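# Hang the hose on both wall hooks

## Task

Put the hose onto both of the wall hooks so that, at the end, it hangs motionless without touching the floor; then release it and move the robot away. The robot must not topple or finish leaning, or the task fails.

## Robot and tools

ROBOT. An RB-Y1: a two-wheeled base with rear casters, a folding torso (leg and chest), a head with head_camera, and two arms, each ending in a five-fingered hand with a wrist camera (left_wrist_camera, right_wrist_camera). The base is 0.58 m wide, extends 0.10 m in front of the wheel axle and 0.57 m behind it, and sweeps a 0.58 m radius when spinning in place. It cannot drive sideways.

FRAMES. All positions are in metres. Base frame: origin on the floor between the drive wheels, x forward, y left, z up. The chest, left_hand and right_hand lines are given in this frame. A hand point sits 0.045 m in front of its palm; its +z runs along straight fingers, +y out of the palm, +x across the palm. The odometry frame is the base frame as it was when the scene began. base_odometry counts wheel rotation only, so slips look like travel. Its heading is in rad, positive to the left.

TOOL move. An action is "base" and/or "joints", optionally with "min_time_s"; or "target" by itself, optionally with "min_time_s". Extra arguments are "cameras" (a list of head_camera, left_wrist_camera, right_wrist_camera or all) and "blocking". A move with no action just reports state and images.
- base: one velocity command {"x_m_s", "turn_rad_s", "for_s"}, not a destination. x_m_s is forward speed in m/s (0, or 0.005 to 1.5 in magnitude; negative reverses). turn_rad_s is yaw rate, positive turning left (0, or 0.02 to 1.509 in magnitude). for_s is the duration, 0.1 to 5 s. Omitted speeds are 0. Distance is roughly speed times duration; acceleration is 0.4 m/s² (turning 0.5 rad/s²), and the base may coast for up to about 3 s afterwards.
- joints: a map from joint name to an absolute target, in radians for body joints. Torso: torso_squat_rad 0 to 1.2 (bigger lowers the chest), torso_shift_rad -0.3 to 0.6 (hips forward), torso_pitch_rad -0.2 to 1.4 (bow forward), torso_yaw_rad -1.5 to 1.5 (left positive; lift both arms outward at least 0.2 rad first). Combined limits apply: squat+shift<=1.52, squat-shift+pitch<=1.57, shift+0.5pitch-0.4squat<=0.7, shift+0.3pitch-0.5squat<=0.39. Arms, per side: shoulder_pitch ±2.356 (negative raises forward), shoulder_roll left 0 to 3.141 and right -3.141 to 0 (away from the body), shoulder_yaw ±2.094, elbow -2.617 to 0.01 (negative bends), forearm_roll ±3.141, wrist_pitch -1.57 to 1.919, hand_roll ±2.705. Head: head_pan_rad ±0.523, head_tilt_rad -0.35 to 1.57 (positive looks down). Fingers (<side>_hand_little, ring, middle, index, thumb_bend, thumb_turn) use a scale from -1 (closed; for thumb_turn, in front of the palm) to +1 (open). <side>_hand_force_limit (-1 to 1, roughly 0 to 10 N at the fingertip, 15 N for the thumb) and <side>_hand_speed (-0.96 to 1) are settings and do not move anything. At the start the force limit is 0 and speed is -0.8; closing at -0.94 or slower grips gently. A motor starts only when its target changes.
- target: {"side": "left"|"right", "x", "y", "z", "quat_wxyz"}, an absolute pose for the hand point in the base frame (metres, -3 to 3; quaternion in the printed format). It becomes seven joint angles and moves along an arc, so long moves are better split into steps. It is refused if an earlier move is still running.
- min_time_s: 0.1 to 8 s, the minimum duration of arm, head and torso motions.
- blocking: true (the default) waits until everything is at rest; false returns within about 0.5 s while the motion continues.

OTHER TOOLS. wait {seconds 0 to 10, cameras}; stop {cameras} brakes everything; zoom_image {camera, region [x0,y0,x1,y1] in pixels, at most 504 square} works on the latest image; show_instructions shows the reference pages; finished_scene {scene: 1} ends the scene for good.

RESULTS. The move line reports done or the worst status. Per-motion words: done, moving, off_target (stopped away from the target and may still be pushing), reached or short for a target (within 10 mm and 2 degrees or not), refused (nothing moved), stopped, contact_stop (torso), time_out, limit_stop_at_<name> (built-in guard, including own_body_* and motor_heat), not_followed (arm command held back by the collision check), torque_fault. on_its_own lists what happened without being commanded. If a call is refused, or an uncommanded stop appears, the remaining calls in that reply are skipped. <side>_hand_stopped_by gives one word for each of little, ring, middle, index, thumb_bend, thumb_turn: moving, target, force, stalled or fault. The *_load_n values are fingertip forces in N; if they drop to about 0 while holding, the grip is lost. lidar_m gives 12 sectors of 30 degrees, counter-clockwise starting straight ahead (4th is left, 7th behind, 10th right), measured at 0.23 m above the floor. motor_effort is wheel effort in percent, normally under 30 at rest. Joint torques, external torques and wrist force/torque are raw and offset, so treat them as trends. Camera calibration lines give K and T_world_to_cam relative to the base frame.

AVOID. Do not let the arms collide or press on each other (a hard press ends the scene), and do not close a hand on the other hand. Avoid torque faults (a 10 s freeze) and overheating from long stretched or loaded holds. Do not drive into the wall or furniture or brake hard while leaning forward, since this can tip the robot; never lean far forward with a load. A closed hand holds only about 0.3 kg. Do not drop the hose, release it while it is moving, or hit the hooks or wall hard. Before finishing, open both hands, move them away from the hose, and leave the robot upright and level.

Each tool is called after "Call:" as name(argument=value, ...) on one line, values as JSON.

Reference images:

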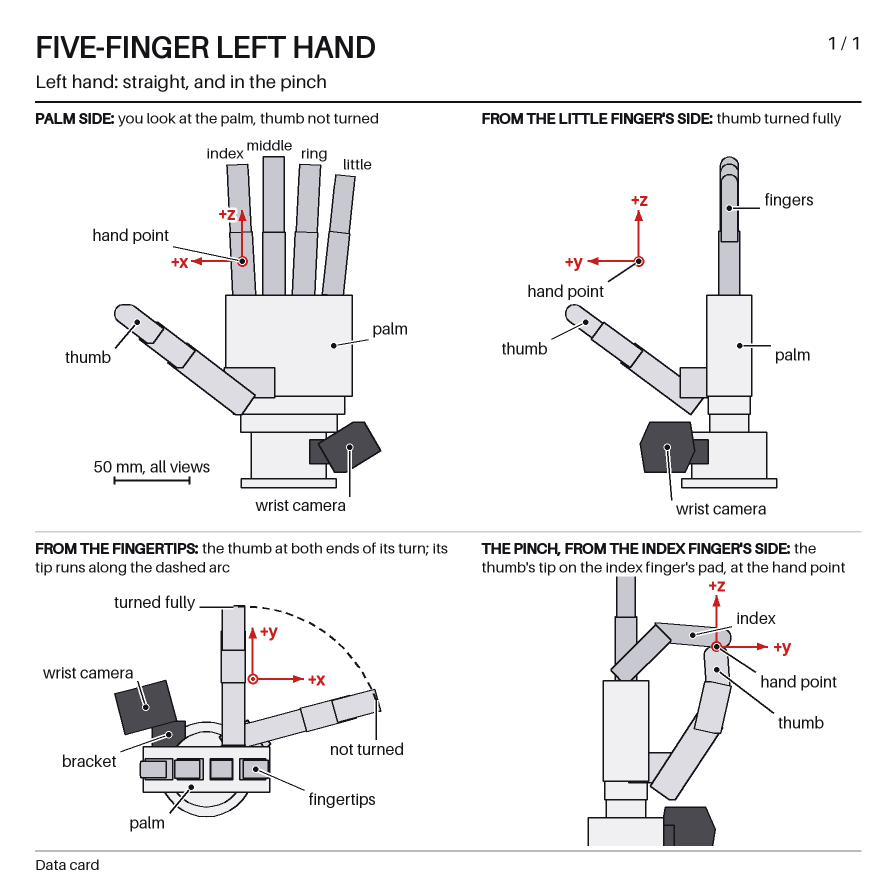

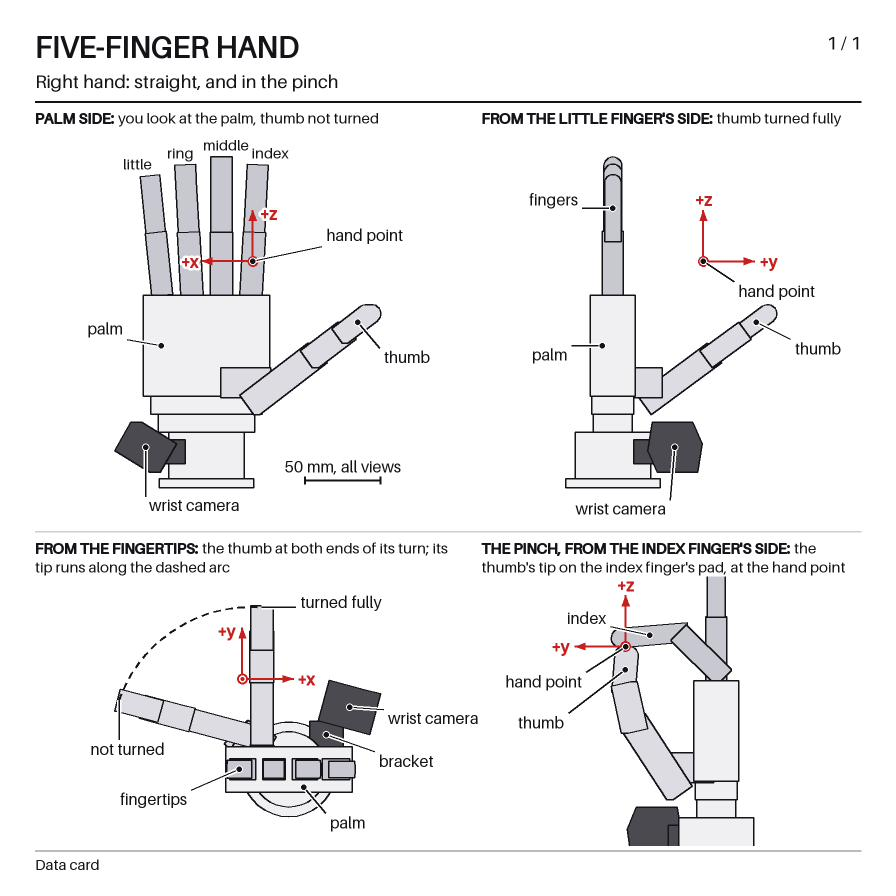

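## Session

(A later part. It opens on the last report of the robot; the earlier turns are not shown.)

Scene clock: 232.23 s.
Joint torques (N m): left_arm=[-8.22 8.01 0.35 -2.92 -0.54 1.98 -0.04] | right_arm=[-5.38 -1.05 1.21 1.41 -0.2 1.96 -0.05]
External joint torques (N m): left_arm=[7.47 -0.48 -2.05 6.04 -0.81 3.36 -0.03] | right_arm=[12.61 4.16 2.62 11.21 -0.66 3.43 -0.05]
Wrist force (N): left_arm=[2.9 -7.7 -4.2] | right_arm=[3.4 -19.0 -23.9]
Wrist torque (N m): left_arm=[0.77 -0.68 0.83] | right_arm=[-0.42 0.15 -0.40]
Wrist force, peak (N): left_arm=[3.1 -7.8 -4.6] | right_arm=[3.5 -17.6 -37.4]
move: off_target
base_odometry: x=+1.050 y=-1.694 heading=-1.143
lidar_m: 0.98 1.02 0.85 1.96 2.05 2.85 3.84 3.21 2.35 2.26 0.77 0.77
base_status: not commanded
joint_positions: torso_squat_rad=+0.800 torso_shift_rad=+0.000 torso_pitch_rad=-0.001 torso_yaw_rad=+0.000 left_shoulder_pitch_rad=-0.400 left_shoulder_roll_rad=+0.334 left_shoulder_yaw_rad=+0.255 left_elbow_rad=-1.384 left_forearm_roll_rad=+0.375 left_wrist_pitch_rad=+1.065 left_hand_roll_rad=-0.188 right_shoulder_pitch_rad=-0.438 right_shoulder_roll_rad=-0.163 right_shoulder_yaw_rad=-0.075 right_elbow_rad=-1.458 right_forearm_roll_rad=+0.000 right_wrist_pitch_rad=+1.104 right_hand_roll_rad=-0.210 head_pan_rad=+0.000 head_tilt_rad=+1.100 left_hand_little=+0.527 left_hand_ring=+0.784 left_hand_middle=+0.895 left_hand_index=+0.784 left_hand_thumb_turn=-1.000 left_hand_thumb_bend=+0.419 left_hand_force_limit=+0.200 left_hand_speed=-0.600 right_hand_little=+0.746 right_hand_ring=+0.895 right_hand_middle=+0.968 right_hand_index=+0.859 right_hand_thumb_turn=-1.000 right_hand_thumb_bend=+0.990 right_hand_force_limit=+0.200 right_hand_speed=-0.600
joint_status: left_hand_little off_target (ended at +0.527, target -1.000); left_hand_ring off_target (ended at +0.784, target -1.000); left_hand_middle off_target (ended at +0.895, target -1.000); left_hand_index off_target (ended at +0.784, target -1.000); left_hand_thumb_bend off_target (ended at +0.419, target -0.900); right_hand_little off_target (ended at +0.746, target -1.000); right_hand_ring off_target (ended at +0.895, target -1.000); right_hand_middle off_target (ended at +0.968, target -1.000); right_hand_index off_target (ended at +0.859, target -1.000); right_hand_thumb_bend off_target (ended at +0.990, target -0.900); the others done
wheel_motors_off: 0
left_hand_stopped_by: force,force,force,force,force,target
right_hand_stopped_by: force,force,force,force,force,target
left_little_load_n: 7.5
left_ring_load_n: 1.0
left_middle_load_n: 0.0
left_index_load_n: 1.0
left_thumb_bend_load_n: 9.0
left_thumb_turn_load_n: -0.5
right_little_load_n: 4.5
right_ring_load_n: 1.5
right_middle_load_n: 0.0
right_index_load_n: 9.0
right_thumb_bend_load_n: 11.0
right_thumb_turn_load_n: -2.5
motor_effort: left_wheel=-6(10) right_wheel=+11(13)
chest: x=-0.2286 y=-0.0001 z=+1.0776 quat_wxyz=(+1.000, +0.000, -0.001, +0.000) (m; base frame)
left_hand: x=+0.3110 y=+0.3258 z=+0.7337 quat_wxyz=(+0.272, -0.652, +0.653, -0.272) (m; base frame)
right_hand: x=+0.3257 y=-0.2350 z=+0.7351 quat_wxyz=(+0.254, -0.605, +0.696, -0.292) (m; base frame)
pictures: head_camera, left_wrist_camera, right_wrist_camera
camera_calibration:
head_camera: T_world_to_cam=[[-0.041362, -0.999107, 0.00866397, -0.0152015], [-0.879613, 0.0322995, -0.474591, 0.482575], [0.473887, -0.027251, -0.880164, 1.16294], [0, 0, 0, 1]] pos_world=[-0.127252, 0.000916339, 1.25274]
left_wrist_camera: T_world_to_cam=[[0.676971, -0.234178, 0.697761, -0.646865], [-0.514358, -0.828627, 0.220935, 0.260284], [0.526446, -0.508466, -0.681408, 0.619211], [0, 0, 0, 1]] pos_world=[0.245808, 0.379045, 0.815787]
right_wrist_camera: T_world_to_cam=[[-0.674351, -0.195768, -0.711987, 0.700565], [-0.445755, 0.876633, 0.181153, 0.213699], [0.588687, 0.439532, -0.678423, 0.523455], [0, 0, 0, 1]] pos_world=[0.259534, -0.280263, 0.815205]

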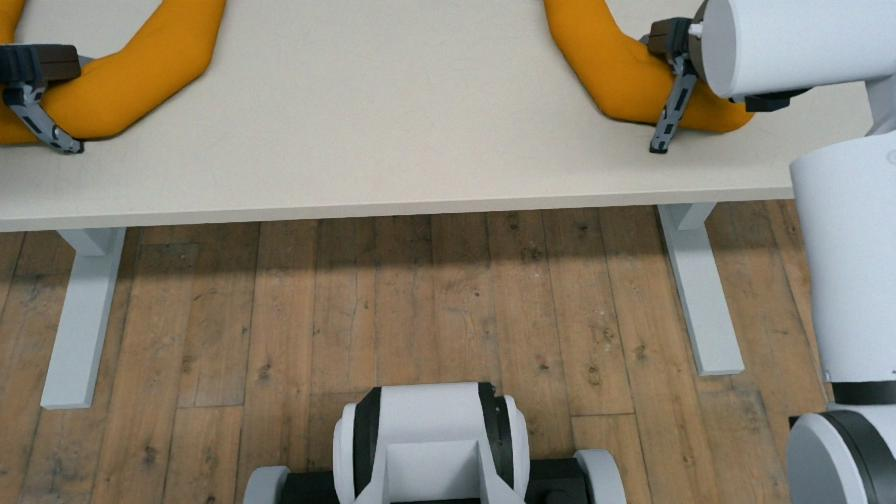

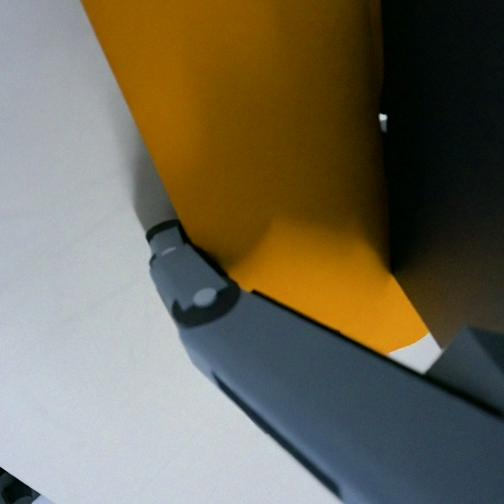

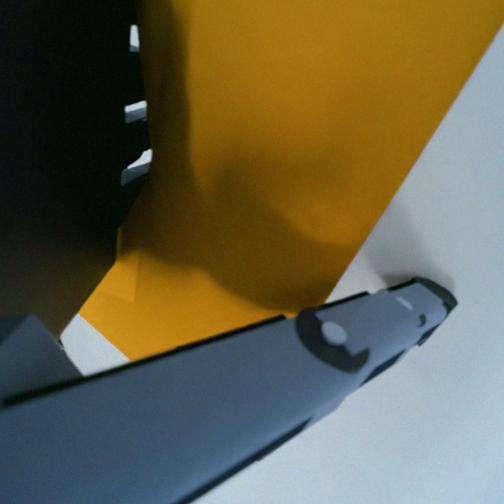

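Call:
move(joints={"right_hand_little": 1, "right_hand_ring": 1, "right_hand_middle": 1, "right_hand_index": 1, "right_hand_thumb_bend": 1.0, "left_hand_speed": -0.8, "left_hand_force_limit": 0.6, "left_hand_little": -0.98, "left_hand_ring": -0.98, "left_hand_middle": -0.98, "left_hand_index": -0.98, "left_hand_thumb_bend": -0.92})

Call:
move(target={"side": "right", "x": 0.324, "y": -0.235, "z": 0.750, "quat_wxyz": [0.2515, -0.606, 0.697, -0.289]}, min_time_s=1.0, cameras=["all"])

Scene clock: 239.40 s.
Joint torques (N m): left_arm=[-3.25 6.2 0.57 0.77 -0.6 4.62 -0.13] | right_arm=[-5.15 -0.97 1.23 0.69 -0.17 1.4 0.12]
External joint torques (N m): left_arm=[12.46 -2.29 -1.83 9.73 -0.86 6 -0.12] | right_arm=[12.85 4.24 2.64 10.49 -0.63 2.88 0.11]
Wrist force (N): left_arm=[2.1 -14.1 -4.5] | right_arm=[2.7 -20.7 -20.5]
Wrist torque (N m): left_arm=[1.36 -0.43 0.60] | right_arm=[-2.03 0.04 -0.29]
Wrist force, peak (N): left_arm=[1.8 -16.9 -3.6] | right_arm=[3.3 -19.7 -23.9]
move: off_target
base_odometry: x=+1.050 y=-1.694 heading=-1.143
lidar_m: 0.98 1.02 0.86 1.96 2.04 2.85 3.84 3.20 2.34 2.26 0.79 0.77
base_status: not commanded
joint_positions: torso_squat_rad=+0.800 torso_shift_rad=+0.000 torso_pitch_rad=-0.001 torso_yaw_rad=+0.000 left_shoulder_pitch_rad=-0.402 left_shoulder_roll_rad=+0.335 left_shoulder_yaw_rad=+0.255 left_elbow_rad=-1.385 left_forearm_roll_rad=+0.375 left_wrist_pitch_rad=+1.064 left_hand_roll_rad=-0.188 right_shoulder_pitch_rad=-0.438 right_shoulder_roll_rad=-0.163 right_shoulder_yaw_rad=-0.075 right_elbow_rad=-1.458 right_forearm_roll_rad=+0.000 right_wrist_pitch_rad=+1.104 right_hand_roll_rad=-0.210 head_pan_rad=+0.000 head_tilt_rad=+1.100 left_hand_little=-0.042 left_hand_ring=+0.696 left_hand_middle=+0.808 left_hand_index=+0.713 left_hand_thumb_turn=-0.999 left_hand_thumb_bend=+0.410 left_hand_force_limit=+0.600 left_hand_speed=-0.800 right_hand_little=+1.000 right_hand_ring=+1.000 right_hand_middle=+1.000 right_hand_index=+1.000 right_hand_thumb_turn=-1.000 right_hand_thumb_bend=+1.000 right_hand_force_limit=+0.200 right_hand_speed=-0.600
joint_status: left_hand_little off_target (ended at -0.042, target -0.980); left_hand_ring off_target (ended at +0.696, target -0.980); left_hand_middle off_target (ended at +0.808, target -0.980); left_hand_index off_target (ended at +0.713, target -0.980); left_hand_thumb_bend off_target (ended at +0.410, target -0.920); the others done
wheel_motors_off: 0
left_hand_stopped_by: force,force,force,force,force,target
right_hand_stopped_by: target,target,target,target,target,target
left_little_load_n: 9.0
left_ring_load_n: 7.5
left_middle_load_n: 10.0
left_index_load_n: 3.5
left_thumb_bend_load_n: 21.5
left_thumb_turn_load_n: 8.5
right_little_load_n: 0.0
right_ring_load_n: 0.0
right_middle_load_n: 0.0
right_index_load_n: 0.0
right_thumb_bend_load_n: 2.0
right_thumb_turn_load_n: -3.0
motor_effort: left_wheel=-8(9) right_wheel=+10(12)
chest: x=-0.2286 y=-0.0001 z=+1.0776 quat_wxyz=(+1.000, +0.000, -0.001, +0.000) (m; base frame)
left_hand: x=+0.3119 y=+0.3258 z=+0.7350 quat_wxyz=(+0.273, -0.652, +0.653, -0.273) (m; base frame)
right_hand: x=+0.3256 y=-0.2350 z=+0.7350 quat_wxyz=(+0.254, -0.605, +0.696, -0.292) (m; base frame)
pictures: none

Scene clock: 240.73 s.
Joint torques (N m): left_arm=[-3.4 5.79 0.55 1.15 -0.6 4.66 -0.03] | right_arm=[-19.58 -6.95 -2.45 -9.88 -0.22 -1.07 0.43]
External joint torques (N m): left_arm=[12.29 -2.71 -1.86 10.11 -0.87 6.04 -0.02] | right_arm=[-1.46 -1.63 -0.99 -0.18 -0.68 0.39 0.43]
Wrist force (N): left_arm=[2.2 -14.3 -11.1] | right_arm=[2.8 -1.3 0.6]
Wrist torque (N m): left_arm=[1.66 -0.59 0.61] | right_arm=[-0.43 -0.27 0.11]
Wrist force, peak (N): left_arm=[2.3 -14.4 -11.3] | right_arm=[2.5 -20.8 -20.5]
move: done
base_odometry: x=+1.050 y=-1.694 heading=-1.143
lidar_m: 0.98 1.02 0.84 1.96 2.05 2.84 3.84 3.21 2.35 2.27 0.78 0.76
base_status: not commanded
joint_positions: torso_squat_rad=+0.800 torso_shift_rad=+0.000 torso_pitch_rad=-0.001 torso_yaw_rad=+0.000 left_shoulder_pitch_rad=-0.402 left_shoulder_roll_rad=+0.335 left_shoulder_yaw_rad=+0.255 left_elbow_rad=-1.385 left_forearm_roll_rad=+0.375 left_wrist_pitch_rad=+1.064 left_hand_roll_rad=-0.188 right_shoulder_pitch_rad=-0.452 right_shoulder_roll_rad=-0.170 right_shoulder_yaw_rad=-0.080 right_elbow_rad=-1.498 right_forearm_roll_rad=-0.008 right_wrist_pitch_rad=+1.167 right_hand_roll_rad=-0.207 head_pan_rad=+0.000 head_tilt_rad=+1.100 left_hand_little=-0.042 left_hand_ring=+0.696 left_hand_middle=+0.808 left_hand_index=+0.713 left_hand_thumb_turn=-0.999 left_hand_thumb_bend=+0.410 left_hand_force_limit=+0.600 left_hand_speed=-0.800 right_hand_little=+1.000 right_hand_ring=+1.000 right_hand_middle=+1.000 right_hand_index=+1.000 right_hand_thumb_turn=-1.000 right_hand_thumb_bend=+1.000 right_hand_force_limit=+0.200 right_hand_speed=-0.600
joint_status: all done
wheel_motors_off: 0
left_hand_stopped_by: force,force,force,force,force,target
right_hand_stopped_by: target,target,target,target,target,target
left_little_load_n: 9.0
left_ring_load_n: 6.5
left_middle_load_n: 9.5
left_index_load_n: 3.0
left_thumb_bend_load_n: 21.5
left_thumb_turn_load_n: 8.5
right_little_load_n: 0.0
right_ring_load_n: 0.0
right_middle_load_n: 0.0
right_index_load_n: -0.5
right_thumb_bend_load_n: 0.0
right_thumb_turn_load_n: 0.0
motor_effort: left_wheel=-6(10) right_wheel=+10(12)
chest: x=-0.2285 y=-0.0003 z=+1.0776 quat_wxyz=(+1.000, +0.000, -0.001, +0.000) (m; base frame)
left_hand: x=+0.3119 y=+0.3258 z=+0.7350 quat_wxyz=(+0.274, -0.652, +0.653, -0.273) (m; base frame)
right_hand: x=+0.3240 y=-0.2348 z=+0.7496 quat_wxyz=(+0.252, -0.606, +0.697, -0.289) (m; base frame)
right_hand_status: reached (checked arc, planned for 1.0 s): 0 mm and 0.0 deg off.
pictures: head_camera, left_wrist_camera, right_wrist_camera
camera_calibration:
head_camera: T_world_to_cam=[[-0.0413826, -0.999111, 0.00808781, -0.0147763], [-0.879672, 0.0325947, -0.474462, 0.482456], [0.473777, -0.0267491, -0.880239, 1.16288], [0, 0, 0, 1]] pos_world=[-0.127152, 0.000617175, 1.25264]
left_wrist_camera: T_world_to_cam=[[0.674994, -0.235272, 0.699307, -0.648614], [-0.515227, -0.828733, 0.218499, 0.262599], [0.528133, -0.507787, -0.680608, 0.618217], [0, 0, 0, 1]] pos_world=[0.246607, 0.378947, 0.816966]
right_wrist_camera: T_world_to_cam=[[-0.680585, -0.194324, -0.706429, 0.707992], [-0.443742, 0.876558, 0.186384, 0.205561], [0.583007, 0.440322, -0.682802, 0.539505], [0, 0, 0, 1]] pos_world=[0.258529, -0.280162, 0.830208]

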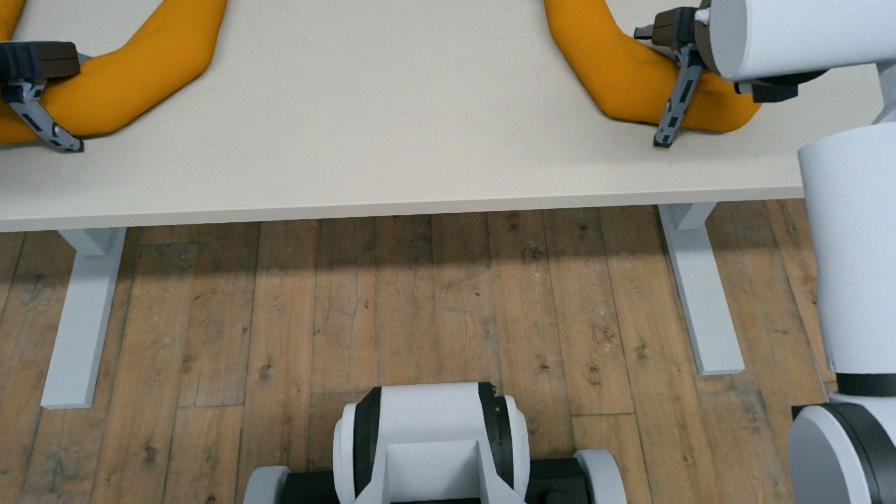

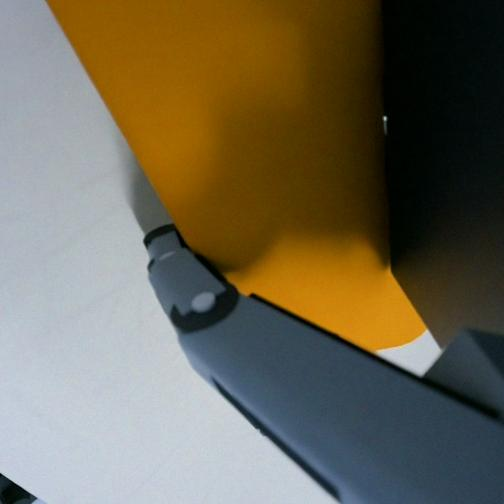

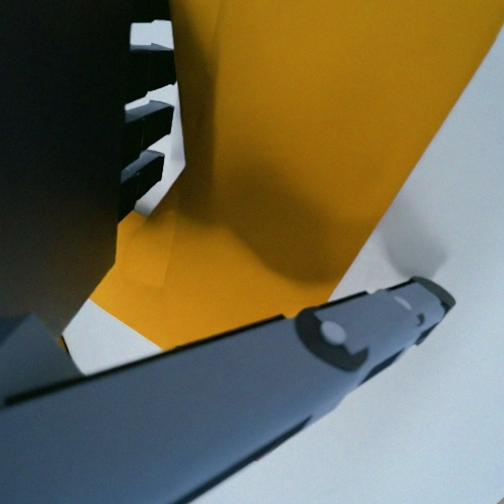

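Call:
move(joints={"right_hand_speed": -0.8, "right_hand_little": -0.3, "right_hand_ring": -0.3, "right_hand_middle": -0.3, "right_hand_index": -0.3, "right_hand_thumb_bend": -0.5})

Call:
move(target={"side": "left", "x": 0.310, "y": 0.326, "z": 0.765, "quat_wxyz": [0.271, -0.653, 0.653, -0.271]}, min_time_s=1.5, cameras=["all"])

Scene clock: 250.37 s.
Joint torques (N m): left_arm=[-3.51 5.97 0.61 0.82 -0.72 4.5 -0.05] | right_arm=[-15.6 -5.56 -1.45 -6.92 -0.22 0.4 0.28]
External joint torques (N m): left_arm=[12.18 -2.53 -1.8 9.78 -0.98 5.87 -0.04] | right_arm=[2.53 -0.24 0 2.77 -0.68 1.85 0.28]
Wrist force (N): left_arm=[2.2 -14.2 -9.5] | right_arm=[2.6 -7.0 -1.0]
Wrist torque (N m): left_arm=[1.57 -0.54 0.61] | right_arm=[-0.11 -0.23 -0.23]
Wrist force, peak (N): left_arm=[2.3 -14.5 -11.3] | right_arm=[2.7 -7.8 -0.7]
move: off_target
base_odometry: x=+1.050 y=-1.694 heading=-1.143
lidar_m: 0.98 1.01 0.85 1.96 2.04 2.85 3.84 3.21 2.35 2.27 0.79 0.76
base_status: not commanded
joint_positions: torso_squat_rad=+0.800 torso_shift_rad=+0.000 torso_pitch_rad=-0.001 torso_yaw_rad=+0.000 left_shoulder_pitch_rad=-0.402 left_shoulder_roll_rad=+0.335 left_shoulder_yaw_rad=+0.255 left_elbow_rad=-1.385 left_forearm_roll_rad=+0.375 left_wrist_pitch_rad=+1.064 left_hand_roll_rad=-0.188 right_shoulder_pitch_rad=-0.453 right_shoulder_roll_rad=-0.170 right_shoulder_yaw_rad=-0.080 right_elbow_rad=-1.499 right_forearm_roll_rad=-0.008 right_wrist_pitch_rad=+1.167 right_hand_roll_rad=-0.207 head_pan_rad=+0.000 head_tilt_rad=+1.100 left_hand_little=-0.042 left_hand_ring=+0.696 left_hand_middle=+0.808 left_hand_index=+0.713 left_hand_thumb_turn=-0.999 left_hand_thumb_bend=+0.410 left_hand_force_limit=+0.600 left_hand_speed=-0.800 right_hand_little=+0.337 right_hand_ring=+0.430 right_hand_middle=+0.670 right_hand_index=+0.282 right_hand_thumb_turn=-1.000 right_hand_thumb_bend=+0.674 right_hand_force_limit=+0.200 right_hand_speed=-0.800
joint_status: right_hand_little off_target (ended at +0.337, target -0.300); right_hand_ring off_target (ended at +0.430, target -0.300); right_hand_middle off_target (ended at +0.670, target -0.300); right_hand_index off_target (ended at +0.282, target -0.300); right_hand_thumb_bend off_target (ended at +0.674, target -0.500); the others done
wheel_motors_off: 0
left_hand_stopped_by: force,force,force,force,force,target
right_hand_stopped_by: force,force,force,force,force,target
left_little_load_n: 9.0
left_ring_load_n: 7.0
left_middle_load_n: 9.5
left_index_load_n: 3.0
left_thumb_bend_load_n: 22.0
left_thumb_turn_load_n: 8.5
right_little_load_n: 7.5
right_ring_load_n: 5.5
right_middle_load_n: 0.5
right_index_load_n: 5.0
right_thumb_bend_load_n: 19.5
right_thumb_turn_load_n: 4.0
motor_effort: left_wheel=-7(10) right_wheel=+10(12)
chest: x=-0.2285 y=-0.0003 z=+1.0776 quat_wxyz=(+1.000, +0.000, -0.001, +0.000) (m; base frame)
left_hand: x=+0.3119 y=+0.3258 z=+0.7350 quat_wxyz=(+0.274, -0.652, +0.653, -0.273) (m; base frame)
right_hand: x=+0.3246 y=-0.2347 z=+0.7505 quat_wxyz=(+0.252, -0.606, +0.697, -0.289) (m; base frame)
pictures: none

Scene clock: 252.20 s.
Joint torques (N m): left_arm=[-17.9 11.1 4.59 -9.89 0.57 -1.5 0.29] | right_arm=[-15.16 -4.67 -1.51 -6.05 -0.28 0.29 0.15]
External joint torques (N m): left_arm=[-2.09 2.39 2 -1.13 0.33 -0.13 0.29] | right_arm=[2.97 0.67 -0.05 3.64 -0.74 1.75 0.15]
Wrist force (N): left_arm=[2.7 5.3 5.4] | right_arm=[3.9 -7.2 -7.1]
Wrist torque (N m): left_arm=[-0.16 -0.20 0.24] | right_arm=[0.05 -0.05 -0.18]
Wrist force, peak (N): left_arm=[2.5 -14.3 -9.6] | right_arm=[3.6 -7.4 -7.4]
move: done
base_odometry: x=+1.050 y=-1.694 heading=-1.143
lidar_m: 0.98 1.03 0.85 1.96 2.04 2.84 3.83 3.20 2.34 2.26 0.78 0.77
base_status: not commanded
joint_positions: torso_squat_rad=+0.800 torso_shift_rad=+0.000 torso_pitch_rad=-0.001 torso_yaw_rad=+0.000 left_shoulder_pitch_rad=-0.420 left_shoulder_roll_rad=+0.358 left_shoulder_yaw_rad=+0.260 left_elbow_rad=-1.464 left_forearm_roll_rad=+0.376 left_wrist_pitch_rad=+1.170 left_hand_roll_rad=-0.152 right_shoulder_pitch_rad=-0.453 right_shoulder_roll_rad=-0.170 right_shoulder_yaw_rad=-0.080 right_elbow_rad=-1.499 right_forearm_roll_rad=-0.008 right_wrist_pitch_rad=+1.167 right_hand_roll_rad=-0.207 head_pan_rad=+0.000 head_tilt_rad=+1.100 left_hand_little=-0.042 left_hand_ring=+0.695 left_hand_middle=+0.807 left_hand_index=+0.713 left_hand_thumb_turn=-0.999 left_hand_thumb_bend=+0.410 left_hand_force_limit=+0.600 left_hand_speed=-0.800 right_hand_little=+0.337 right_hand_ring=+0.430 right_hand_middle=+0.670 right_hand_index=+0.282 right_hand_thumb_turn=-1.000 right_hand_thumb_bend=+0.674 right_hand_force_limit=+0.200 right_hand_speed=-0.800
joint_status: all done
wheel_motors_off: 0
left_hand_stopped_by: force,force,force,force,force,target
right_hand_stopped_by: force,force,force,force,force,target
left_little_load_n: 10.5
left_ring_load_n: 0.0
left_middle_load_n: 0.0
left_index_load_n: 2.5
left_thumb_bend_load_n: 21.0
left_thumb_turn_load_n: 7.0
right_little_load_n: 5.5
right_ring_load_n: 2.5
right_middle_load_n: -0.5
right_index_load_n: 4.0
right_thumb_bend_load_n: 16.5
right_thumb_turn_load_n: 3.0
motor_effort: left_wheel=-7(9) right_wheel=+11(12)
chest: x=-0.2283 y=-0.0002 z=+1.0776 quat_wxyz=(+1.000, +0.000, +0.000, +0.000) (m; base frame)
left_hand: x=+0.3097 y=+0.3257 z=+0.7638 quat_wxyz=(+0.270, -0.653, +0.653, -0.271) (m; base frame)
left_hand_status: reached (checked arc, planned for 1.5 s): 1 mm and 0.1 deg off.
right_hand: x=+0.3248 y=-0.2347 z=+0.7505 quat_wxyz=(+0.252, -0.606, +0.697, -0.289) (m; base frame)
pictures: head_camera, left_wrist_camera, right_wrist_camera
camera_calibration:
head_camera: T_world_to_cam=[[-0.0413471, -0.999109, 0.00846511, -0.0151327], [-0.879889, 0.0323966, -0.474074, 0.482203], [0.473378, -0.0270499, -0.880444, 1.16294], [0, 0, 0, 1]] pos_world=[-0.126853, 0.000716673, 1.25264]
left_wrist_camera: T_world_to_cam=[[0.681047, -0.233412, 0.694042, -0.665634], [-0.513013, -0.828421, 0.224802, 0.249489], [0.522488, -0.509153, -0.683937, 0.643675], [0, 0, 0, 1]] pos_world=[0.245007, 0.379044, 0.846125]
right_wrist_camera: T_world_to_cam=[[-0.679079, -0.195059, -0.707675, 0.709494], [-0.444478, 0.876494, 0.184926, 0.206957], [0.584201, 0.440125, -0.681908, 0.538617], [0, 0, 0, 1]] pos_world=[0.25913, -0.280062, 0.831107]

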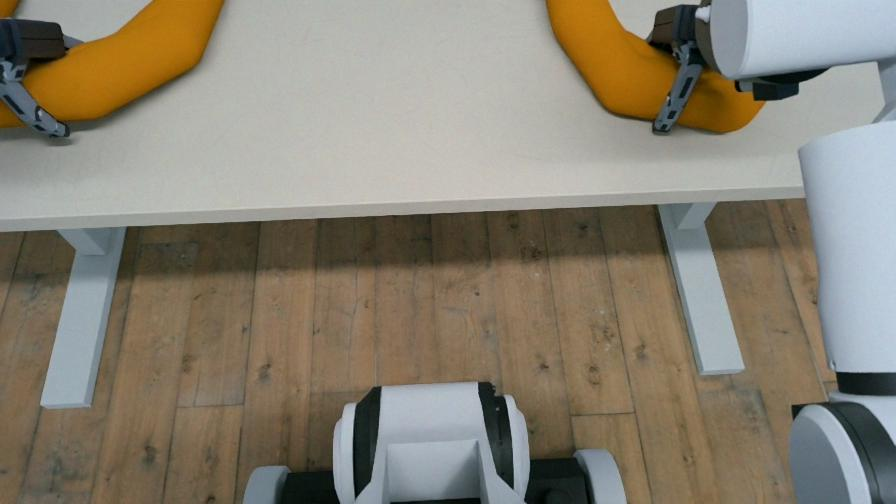

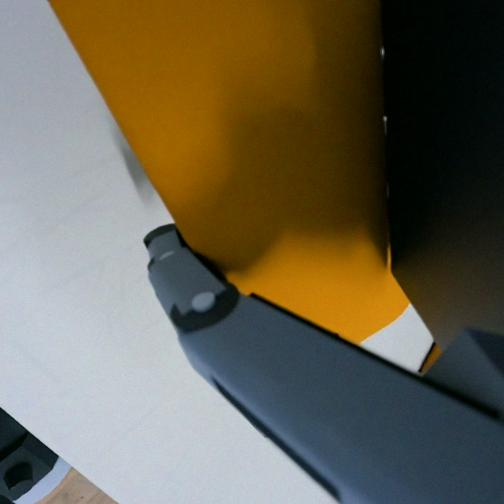

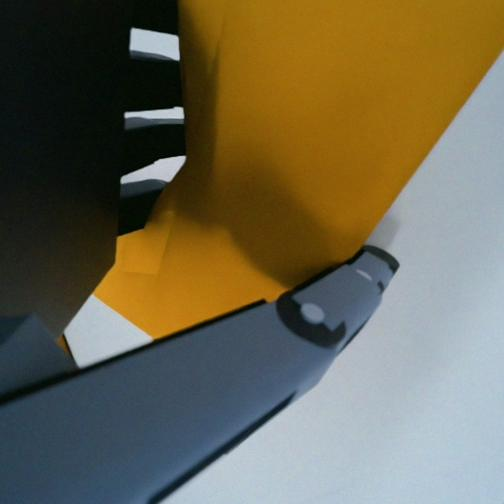

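Call:
move(joints={"left_hand_speed": -0.85, "left_hand_force_limit": 0.5, "left_hand_little": -1, "left_hand_ring": -1, "left_hand_middle": -1, "left_hand_index": -1})

Call:
move(target={"side": "right", "x": 0.322, "y": -0.235, "z": 0.78, "quat_wxyz": [0.2515, -0.606, 0.697, -0.289]}, min_time_s=1.5, cameras=["all"])

Scene clock: 257.90 s.
Joint torques (N m): left_arm=[-17.43 11.14 4.76 -9.79 0.5 -1.55 0.23] | right_arm=[-15.39 -4.74 -1.95 -5.85 -0.23 0.51 0.15]
External joint torques (N m): left_arm=[-1.63 2.43 2.18 -1.03 0.27 -0.18 0.24] | right_arm=[2.73 0.59 -0.49 3.85 -0.69 1.97 0.15]
Wrist force (N): left_arm=[2.8 4.9 6.0] | right_arm=[3.5 -7.2 -7.2]
Wrist torque (N m): left_arm=[-0.11 -0.24 0.19] | right_arm=[0.05 0.04 -0.22]
Wrist force, peak (N): left_arm=[2.8 5.7 5.8] | right_arm=[3.3 -7.5 -7.8]
move: off_target
base_odometry: x=+1.050 y=-1.694 heading=-1.143
lidar_m: 0.98 1.02 0.85 1.96 2.05 2.84 3.83 3.20 2.35 2.26 0.79 0.76
base_status: not commanded
joint_positions: torso_squat_rad=+0.800 torso_shift_rad=+0.000 torso_pitch_rad=-0.001 torso_yaw_rad=+0.000 left_shoulder_pitch_rad=-0.420 left_shoulder_roll_rad=+0.358 left_shoulder_yaw_rad=+0.260 left_elbow_rad=-1.464 left_forearm_roll_rad=+0.376 left_wrist_pitch_rad=+1.170 left_hand_roll_rad=-0.152 right_shoulder_pitch_rad=-0.453 right_shoulder_roll_rad=-0.170 right_shoulder_yaw_rad=-0.080 right_elbow_rad=-1.499 right_forearm_roll_rad=-0.008 right_wrist_pitch_rad=+1.167 right_hand_roll_rad=-0.207 head_pan_rad=+0.000 head_tilt_rad=+1.100 left_hand_little=-0.043 left_hand_ring=+0.033 left_hand_middle=+0.156 left_hand_index=+0.577 left_hand_thumb_turn=-0.999 left_hand_thumb_bend=+0.413 left_hand_force_limit=+0.500 left_hand_speed=-0.850 right_hand_little=+0.337 right_hand_ring=+0.430 right_hand_middle=+0.670 right_hand_index=+0.282 right_hand_thumb_turn=-1.000 right_hand_thumb_bend=+0.674 right_hand_force_limit=+0.200 right_hand_speed=-0.800
joint_status: left_hand_little off_target (ended at -0.043, target -1.000); left_hand_ring off_target (ended at +0.033, target -1.000); left_hand_middle off_target (ended at +0.156, target -1.000); left_hand_index off_target (ended at +0.577, target -1.000); the others done
wheel_motors_off: 0
left_hand_stopped_by: force,force,force,force,force,target
right_hand_stopped_by: force,force,force,force,force,target
left_little_load_n: 1.5
left_ring_load_n: 10.0
left_middle_load_n: 6.5
left_index_load_n: 2.5
left_thumb_bend_load_n: 34.5
left_thumb_turn_load_n: 6.0
right_little_load_n: 5.5
right_ring_load_n: 2.5
right_middle_load_n: -0.5
right_index_load_n: 4.0
right_thumb_bend_load_n: 16.5
right_thumb_turn_load_n: 3.0
motor_effort: left_wheel=-7(9) right_wheel=+10(12)
chest: x=-0.2283 y=-0.0002 z=+1.0776 quat_wxyz=(+1.000, +0.000, +0.000, +0.000) (m; base frame)
left_hand: x=+0.3097 y=+0.3257 z=+0.7638 quat_wxyz=(+0.270, -0.653, +0.653, -0.271) (m; base frame)
right_hand: x=+0.3248 y=-0.2347 z=+0.7505 quat_wxyz=(+0.252, -0.606, +0.697, -0.289) (m; base frame)
pictures: none

Scene clock: 259.73 s.
Joint torques (N m): left_arm=[-17.64 11.45 4.44 -9.94 0.51 -1.56 0.14] | right_arm=[-21.34 -6.9 -2.25 -10.41 -0.21 -1.25 0.35]
External joint torques (N m): left_arm=[-1.85 2.75 1.85 -1.19 0.28 -0.2 0.14] | right_arm=[-3.09 -1.36 -0.7 -0.96 -0.67 0.21 0.34]
Wrist force (N): left_arm=[2.7 5.1 5.4] | right_arm=[2.5 -0.4 2.9]
Wrist torque (N m): left_arm=[-0.12 -0.25 0.18] | right_arm=[-0.51 -0.33 0.08]
Wrist force, peak (N): left_arm=[3.0 5.1 6.2] | right_arm=[3.4 -7.2 -8.0]
move: done
base_odometry: x=+1.050 y=-1.694 heading=-1.143
lidar_m: 0.98 1.03 0.85 1.95 2.04 2.84 3.83 3.20 2.35 2.26 0.78 0.77
base_status: not commanded
joint_positions: torso_squat_rad=+0.800 torso_shift_rad=+0.000 torso_pitch_rad=+0.000 torso_yaw_rad=+0.000 left_shoulder_pitch_rad=-0.420 left_shoulder_roll_rad=+0.358 left_shoulder_yaw_rad=+0.260 left_elbow_rad=-1.464 left_forearm_roll_rad=+0.376 left_wrist_pitch_rad=+1.170 left_hand_roll_rad=-0.152 right_shoulder_pitch_rad=-0.477 right_shoulder_roll_rad=-0.182 right_shoulder_yaw_rad=-0.089 right_elbow_rad=-1.578 right_forearm_roll_rad=-0.019 right_wrist_pitch_rad=+1.272 right_hand_roll_rad=-0.203 head_pan_rad=+0.000 head_tilt_rad=+1.100 left_hand_little=-0.043 left_hand_ring=+0.033 left_hand_middle=+0.156 left_hand_index=+0.577 left_hand_thumb_turn=-0.999 left_hand_thumb_bend=+0.413 left_hand_force_limit=+0.500 left_hand_speed=-0.850 right_hand_little=+0.337 right_hand_ring=+0.429 right_hand_middle=+0.670 right_hand_index=+0.282 right_hand_thumb_turn=-1.000 right_hand_thumb_bend=+0.674 right_hand_force_limit=+0.200 right_hand_speed=-0.800
joint_status: all done
wheel_motors_off: 0
left_hand_stopped_by: force,force,force,force,force,target
right_hand_stopped_by: force,force,force,force,force,target
left_little_load_n: 1.5
left_ring_load_n: 10.5
left_middle_load_n: 6.5
left_index_load_n: 2.5
left_thumb_bend_load_n: 35.0
left_thumb_turn_load_n: 6.0
right_little_load_n: 6.0
right_ring_load_n: 0.0
right_middle_load_n: 0.0
right_index_load_n: 4.0
right_thumb_bend_load_n: 13.0
right_thumb_turn_load_n: 3.5
motor_effort: left_wheel=-7(9) right_wheel=+11(13)
chest: x=-0.2280 y=-0.0002 z=+1.0776 quat_wxyz=(+1.000, +0.000, +0.000, +0.000) (m; base frame)
left_hand: x=+0.3098 y=+0.3257 z=+0.7636 quat_wxyz=(+0.270, -0.653, +0.653, -0.270) (m; base frame)
right_hand: x=+0.3220 y=-0.2347 z=+0.7793 quat_wxyz=(+0.251, -0.606, +0.697, -0.289) (m; base frame)
right_hand_status: reached (checked arc, planned for 1.5 s): 1 mm and 0.1 deg off.
pictures: head_camera, left_wrist_camera, right_wrist_camera
camera_calibration:
head_camera: T_world_to_cam=[[-0.0412966, -0.999112, 0.00839594, -0.0150271], [-0.880102, 0.032397, -0.473678, 0.481942], [0.472985, -0.0269506, -0.880658, 1.16302], [0, 0, 0, 1]] pos_world=[-0.126554, 0.000716836, 1.25264]
left_wrist_camera: T_world_to_cam=[[0.681297, -0.233471, 0.693776, -0.665447], [-0.512974, -0.828399, 0.224972, 0.249475], [0.522199, -0.509162, -0.684151, 0.643691], [0, 0, 0, 1]] pos_world=[0.245207, 0.379045, 0.845928]
right_wrist_camera: T_world_to_cam=[[-0.681093, -0.194597, -0.705864, 0.727269], [-0.443641, 0.876605, 0.186404, 0.199001], [0.58249, 0.440109, -0.683381, 0.561545], [0, 0, 0, 1]] pos_world=[0.256529, -0.280062, 0.860007]

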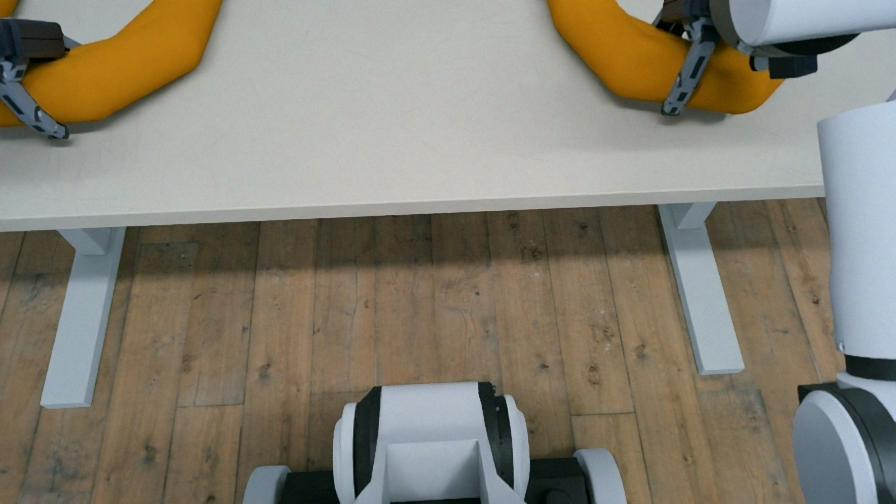

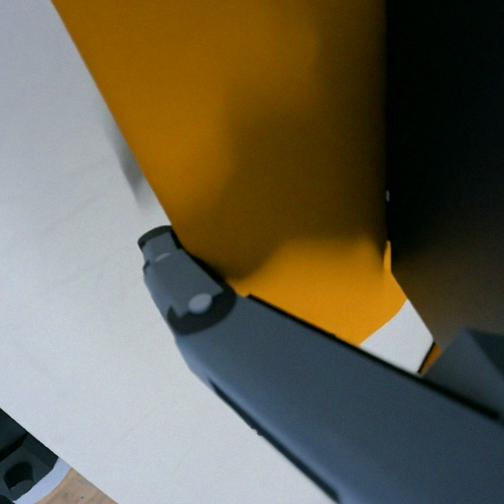

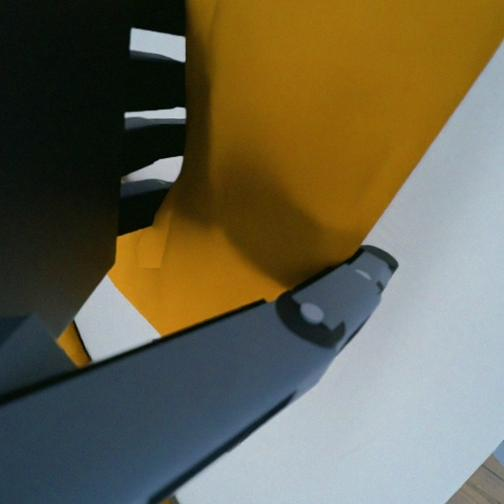

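Call:
move(joints={"right_hand_speed": -0.85, "right_hand_force_limit": 0.5, "right_hand_little": -1, "right_hand_ring": -1, "right_hand_middle": -1, "right_hand_index": -1, "right_hand_thumb_bend": -0.9})

Call:
move(target={"side": "right", "x": 0.32, "y": -0.24, "z": 0.83, "quat_wxyz": [0.271, -0.653, 0.653, -0.271]}, min_time_s=1.5)

Call:
move(target={"side": "left", "x": 0.32, "y": 0.326, "z": 0.83, "quat_wxyz": [0.271, -0.653, 0.653, -0.271]}, min_time_s=1.5, cameras=["all"])

Scene clock: 265.27 s.
Joint torques (N m): left_arm=[-17.65 10.86 4.45 -9.78 0.54 -1.44 0.18] | right_arm=[-20.71 -7.18 -2.5 -10.46 -0.19 -1.33 0.39]
External joint torques (N m): left_arm=[-1.86 2.15 1.86 -1.03 0.3 -0.07 0.19] | right_arm=[-2.46 -1.64 -0.96 -1.02 -0.65 0.12 0.39]
Wrist force (N): left_arm=[2.8 5.1 5.5] | right_arm=[2.8 -0.3 3.2]
Wrist torque (N m): left_arm=[-0.12 -0.25 0.18] | right_arm=[-0.51 -0.40 0.12]
Wrist force, peak (N): left_arm=[3.0 5.4 5.6] | right_arm=[3.1 -0.6 3.5]
move: off_target
base_odometry: x=+1.050 y=-1.694 heading=-1.143
lidar_m: 0.98 1.02 0.85 1.96 2.03 2.84 3.84 3.20 2.35 2.26 0.79 0.76
base_status: not commanded
joint_positions: torso_squat_rad=+0.800 torso_shift_rad=+0.000 torso_pitch_rad=+0.000 torso_yaw_rad=+0.000 left_shoulder_pitch_rad=-0.420 left_shoulder_roll_rad=+0.358 left_shoulder_yaw_rad=+0.260 left_elbow_rad=-1.464 left_forearm_roll_rad=+0.376 left_wrist_pitch_rad=+1.170 left_hand_roll_rad=-0.152 right_shoulder_pitch_rad=-0.477 right_shoulder_roll_rad=-0.182 right_shoulder_yaw_rad=-0.089 right_elbow_rad=-1.578 right_forearm_roll_rad=-0.019 right_wrist_pitch_rad=+1.272 right_hand_roll_rad=-0.203 head_pan_rad=+0.000 head_tilt_rad=+1.100 left_hand_little=-0.043 left_hand_ring=+0.033 left_hand_middle=+0.156 left_hand_index=+0.577 left_hand_thumb_turn=-0.999 left_hand_thumb_bend=+0.413 left_hand_force_limit=+0.500 left_hand_speed=-0.850 right_hand_little=+0.325 right_hand_ring=+0.071 right_hand_middle=+0.103 right_hand_index=+0.229 right_hand_thumb_turn=-1.000 right_hand_thumb_bend=+0.674 right_hand_force_limit=+0.500 right_hand_speed=-0.850
joint_status: right_hand_little off_target (ended at +0.325, target -1.000); right_hand_ring off_target (ended at +0.071, target -1.000); right_hand_middle off_target (ended at +0.103, target -1.000); right_hand_index off_target (ended at +0.229, target -1.000); right_hand_thumb_bend off_target (ended at +0.674, target -0.900); the others done
wheel_motors_off: 0
left_hand_stopped_by: force,force,force,force,force,target
right_hand_stopped_by: force,force,force,force,force,target
left_little_load_n: 1.5
left_ring_load_n: 10.0
left_middle_load_n: 6.5
left_index_load_n: 2.5
left_thumb_bend_load_n: 34.5
left_thumb_turn_load_n: 6.0
right_little_load_n: 5.0
right_ring_load_n: 5.0
right_middle_load_n: 8.0
right_index_load_n: 3.0
right_thumb_bend_load_n: 27.0
right_thumb_turn_load_n: 5.5
motor_effort: left_wheel=-6(9) right_wheel=+12(13)
chest: x=-0.2280 y=-0.0002 z=+1.0776 quat_wxyz=(+1.000, +0.000, +0.000, +0.000) (m; base frame)
left_hand: x=+0.3098 y=+0.3257 z=+0.7636 quat_wxyz=(+0.270, -0.653, +0.653, -0.270) (m; base frame)
right_hand: x=+0.3220 y=-0.2347 z=+0.7793 quat_wxyz=(+0.251, -0.606, +0.697, -0.289) (m; base frame)
pictures: none

Scene clock: 267.10 s.
Joint torques (N m): left_arm=[-17.2 11.37 4.35 -9.76 0.4 -1.47 0.18] | right_arm=[-22.32 -8.34 -2.76 -10.15 -0.53 -1.55 0.29]
External joint torques (N m): left_arm=[-1.41 2.67 1.76 -1.01 0.17 -0.11 0.18] | right_arm=[-3.49 -1.29 -0.74 -1.23 -0.76 -0.07 0.28]
Wrist force (N): left_arm=[2.7 5.0 5.4] | right_arm=[2.5 0.3 2.6]
Wrist torque (N m): left_arm=[-0.12 -0.25 0.18] | right_arm=[-0.56 -0.16 0.15]
Wrist force, peak (N): left_arm=[2.9 5.4 5.7] | right_arm=[2.7 -0.3 3.3]
move: done
base_odometry: x=+1.050 y=-1.694 heading=-1.143
lidar_m: 0.98 1.02 0.85 1.95 2.04 2.84 3.83 3.22 2.35 2.26 0.77 0.77
base_status: not commanded
joint_positions: torso_squat_rad=+0.800 torso_shift_rad=+0.000 torso_pitch_rad=+0.000 torso_yaw_rad=+0.000 left_shoulder_pitch_rad=-0.420 left_shoulder_roll_rad=+0.358 left_shoulder_yaw_rad=+0.260 left_elbow_rad=-1.464 left_forearm_roll_rad=+0.376 left_wrist_pitch_rad=+1.170 left_hand_roll_rad=-0.152 right_shoulder_pitch_rad=-0.542 right_shoulder_roll_rad=-0.256 right_shoulder_yaw_rad=-0.151 right_elbow_rad=-1.645 right_forearm_roll_rad=-0.195 right_wrist_pitch_rad=+1.402 right_hand_roll_rad=-0.045 head_pan_rad=+0.000 head_tilt_rad=+1.100 left_hand_little=-0.043 left_hand_ring=+0.033 left_hand_middle=+0.156 left_hand_index=+0.577 left_hand_thumb_turn=-0.999 left_hand_thumb_bend=+0.413 left_hand_force_limit=+0.500 left_hand_speed=-0.850 right_hand_little=+0.325 right_hand_ring=+0.071 right_hand_middle=+0.104 right_hand_index=+0.229 right_hand_thumb_turn=-1.000 right_hand_thumb_bend=+0.674 right_hand_force_limit=+0.500 right_hand_speed=-0.850
joint_status: all done
wheel_motors_off: 0
left_hand_stopped_by: force,force,force,force,force,target
right_hand_stopped_by: force,force,force,force,force,target
left_little_load_n: 1.5
left_ring_load_n: 10.0
left_middle_load_n: 6.5
left_index_load_n: 2.5
left_thumb_bend_load_n: 35.0
left_thumb_turn_load_n: 6.0
right_little_load_n: 0.0
right_ring_load_n: 7.0
right_middle_load_n: 9.0
right_index_load_n: 2.5
right_thumb_bend_load_n: 25.5
right_thumb_turn_load_n: 4.5
motor_effort: left_wheel=-5(9) right_wheel=+10(13)
chest: x=-0.2280 y=-0.0002 z=+1.0776 quat_wxyz=(+1.000, +0.000, +0.000, +0.000) (m; base frame)
left_hand: x=+0.3098 y=+0.3257 z=+0.7636 quat_wxyz=(+0.270, -0.653, +0.653, -0.270) (m; base frame)
right_hand: x=+0.3200 y=-0.2396 z=+0.8296 quat_wxyz=(+0.271, -0.653, +0.653, -0.271) (m; base frame)
right_hand_status: reached (checked arc, planned for 1.5 s): 1 mm and 0.1 deg off.
pictures: none

Scene clock: 268.93 s.
Joint torques (N m): left_arm=[-18.93 11.61 4.54 -9.52 0.34 -1.47 0.09] | right_arm=[-22.33 -8.26 -2.48 -10.13 -0.47 -1.63 0.44]
External joint torques (N m): left_arm=[-2.15 2.26 1.72 -1.29 0.16 -0.1 0.1] | right_arm=[-3.5 -1.21 -0.46 -1.22 -0.71 -0.15 0.44]
Wrist force (N): left_arm=[2.8 5.5 6.7] | right_arm=[2.7 0.0 2.2]
Wrist torque (N m): left_arm=[-0.18 -0.18 0.20] | right_arm=[-0.60 -0.18 0.18]
Wrist force, peak (N): left_arm=[2.8 5.5 7.1] | right_arm=[2.8 0.2 2.9]
move: done
base_odometry: x=+1.050 y=-1.694 heading=-1.143
lidar_m: 0.98 1.02 0.85 1.96 2.05 2.85 3.84 3.21 2.35 2.26 0.78 0.77
base_status: not commanded
joint_positions: torso_squat_rad=+0.800 torso_shift_rad=+0.000 torso_pitch_rad=+0.000 torso_yaw_rad=+0.000 left_shoulder_pitch_rad=-0.526 left_shoulder_roll_rad=+0.417 left_shoulder_yaw_rad=+0.270 left_elbow_rad=-1.526 left_forearm_roll_rad=+0.388 left_wrist_pitch_rad=+1.342 left_hand_roll_rad=-0.098 right_shoulder_pitch_rad=-0.542 right_shoulder_roll_rad=-0.256 right_shoulder_yaw_rad=-0.151 right_elbow_rad=-1.645 right_forearm_roll_rad=-0.195 right_wrist_pitch_rad=+1.402 right_hand_roll_rad=-0.045 head_pan_rad=+0.000 head_tilt_rad=+1.100 left_hand_little=-0.043 left_hand_ring=+0.033 left_hand_middle=+0.157 left_hand_index=+0.577 left_hand_thumb_turn=-0.999 left_hand_thumb_bend=+0.413 left_hand_force_limit=+0.500 left_hand_speed=-0.850 right_hand_little=+0.325 right_hand_ring=+0.071 right_hand_middle=+0.104 right_hand_index=+0.229 right_hand_thumb_turn=-1.000 right_hand_thumb_bend=+0.674 right_hand_force_limit=+0.500 right_hand_speed=-0.850
joint_status: all done
wheel_motors_off: 0
left_hand_stopped_by: force,force,force,force,force,target
right_hand_stopped_by: force,force,force,force,force,target
left_little_load_n: 0.5
left_ring_load_n: 10.5
left_middle_load_n: 8.5
left_index_load_n: -0.5
left_thumb_bend_load_n: 33.0
left_thumb_turn_load_n: 7.5
right_little_load_n: 0.0
right_ring_load_n: 7.5
right_middle_load_n: 9.0
right_index_load_n: 3.0
right_thumb_bend_load_n: 25.5
right_thumb_turn_load_n: 4.5
motor_effort: left_wheel=-6(9) right_wheel=+9(13)
chest: x=-0.2280 y=-0.0002 z=+1.0776 quat_wxyz=(+1.000, +0.000, +0.000, +0.000) (m; base frame)
left_hand: x=+0.3199 y=+0.3258 z=+0.8289 quat_wxyz=(+0.270, -0.653, +0.653, -0.271) (m; base frame)
left_hand_status: reached (checked arc, planned for 1.5 s): 1 mm and 0.1 deg off.
right_hand: x=+0.3200 y=-0.2396 z=+0.8296 quat_wxyz=(+0.271, -0.653, +0.653, -0.271) (m; base frame)
pictures: head_camera, left_wrist_camera, right_wrist_camera
camera_calibration:
head_camera: T_world_to_cam=[[-0.0412937, -0.999112, 0.0084027, -0.0150352], [-0.880144, 0.0323936, -0.4736, 0.48184], [0.472908, -0.0269523, -0.8807, 1.16306], [0, 0, 0, 1]] pos_world=[-0.126554, 0.000716833, 1.25264]
left_wrist_camera: T_world_to_cam=[[0.680681, -0.233762, 0.694283, -0.717754], [-0.513097, -0.828567, 0.22407, 0.240832], [0.522881, -0.508755, -0.683932, 0.682611], [0, 0, 0, 1]] pos_world=[0.255207, 0.379044, 0.911221]
right_wrist_camera: T_world_to_cam=[[-0.645874, -0.288036, -0.707023, 0.727798], [-0.561412, 0.80678, 0.18418, 0.215859], [0.517362, 0.515888, -0.682785, 0.63767], [0, 0, 0, 1]] pos_world=[0.261345, -0.293485, 0.910205]

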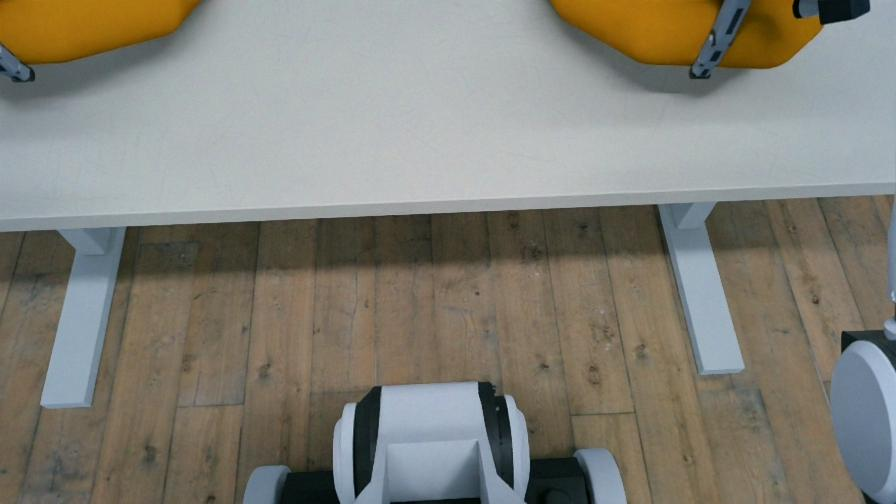

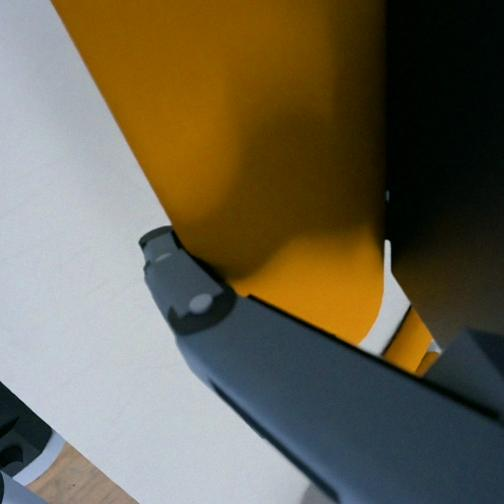

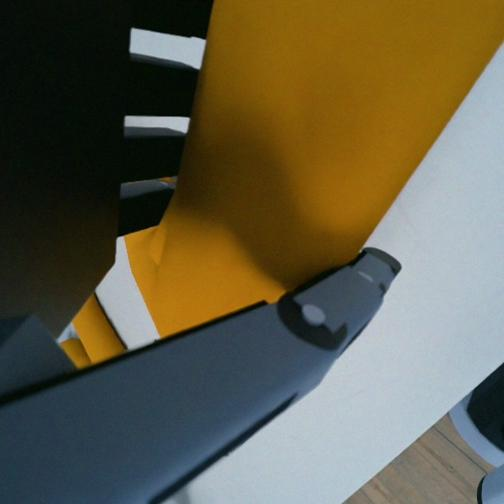

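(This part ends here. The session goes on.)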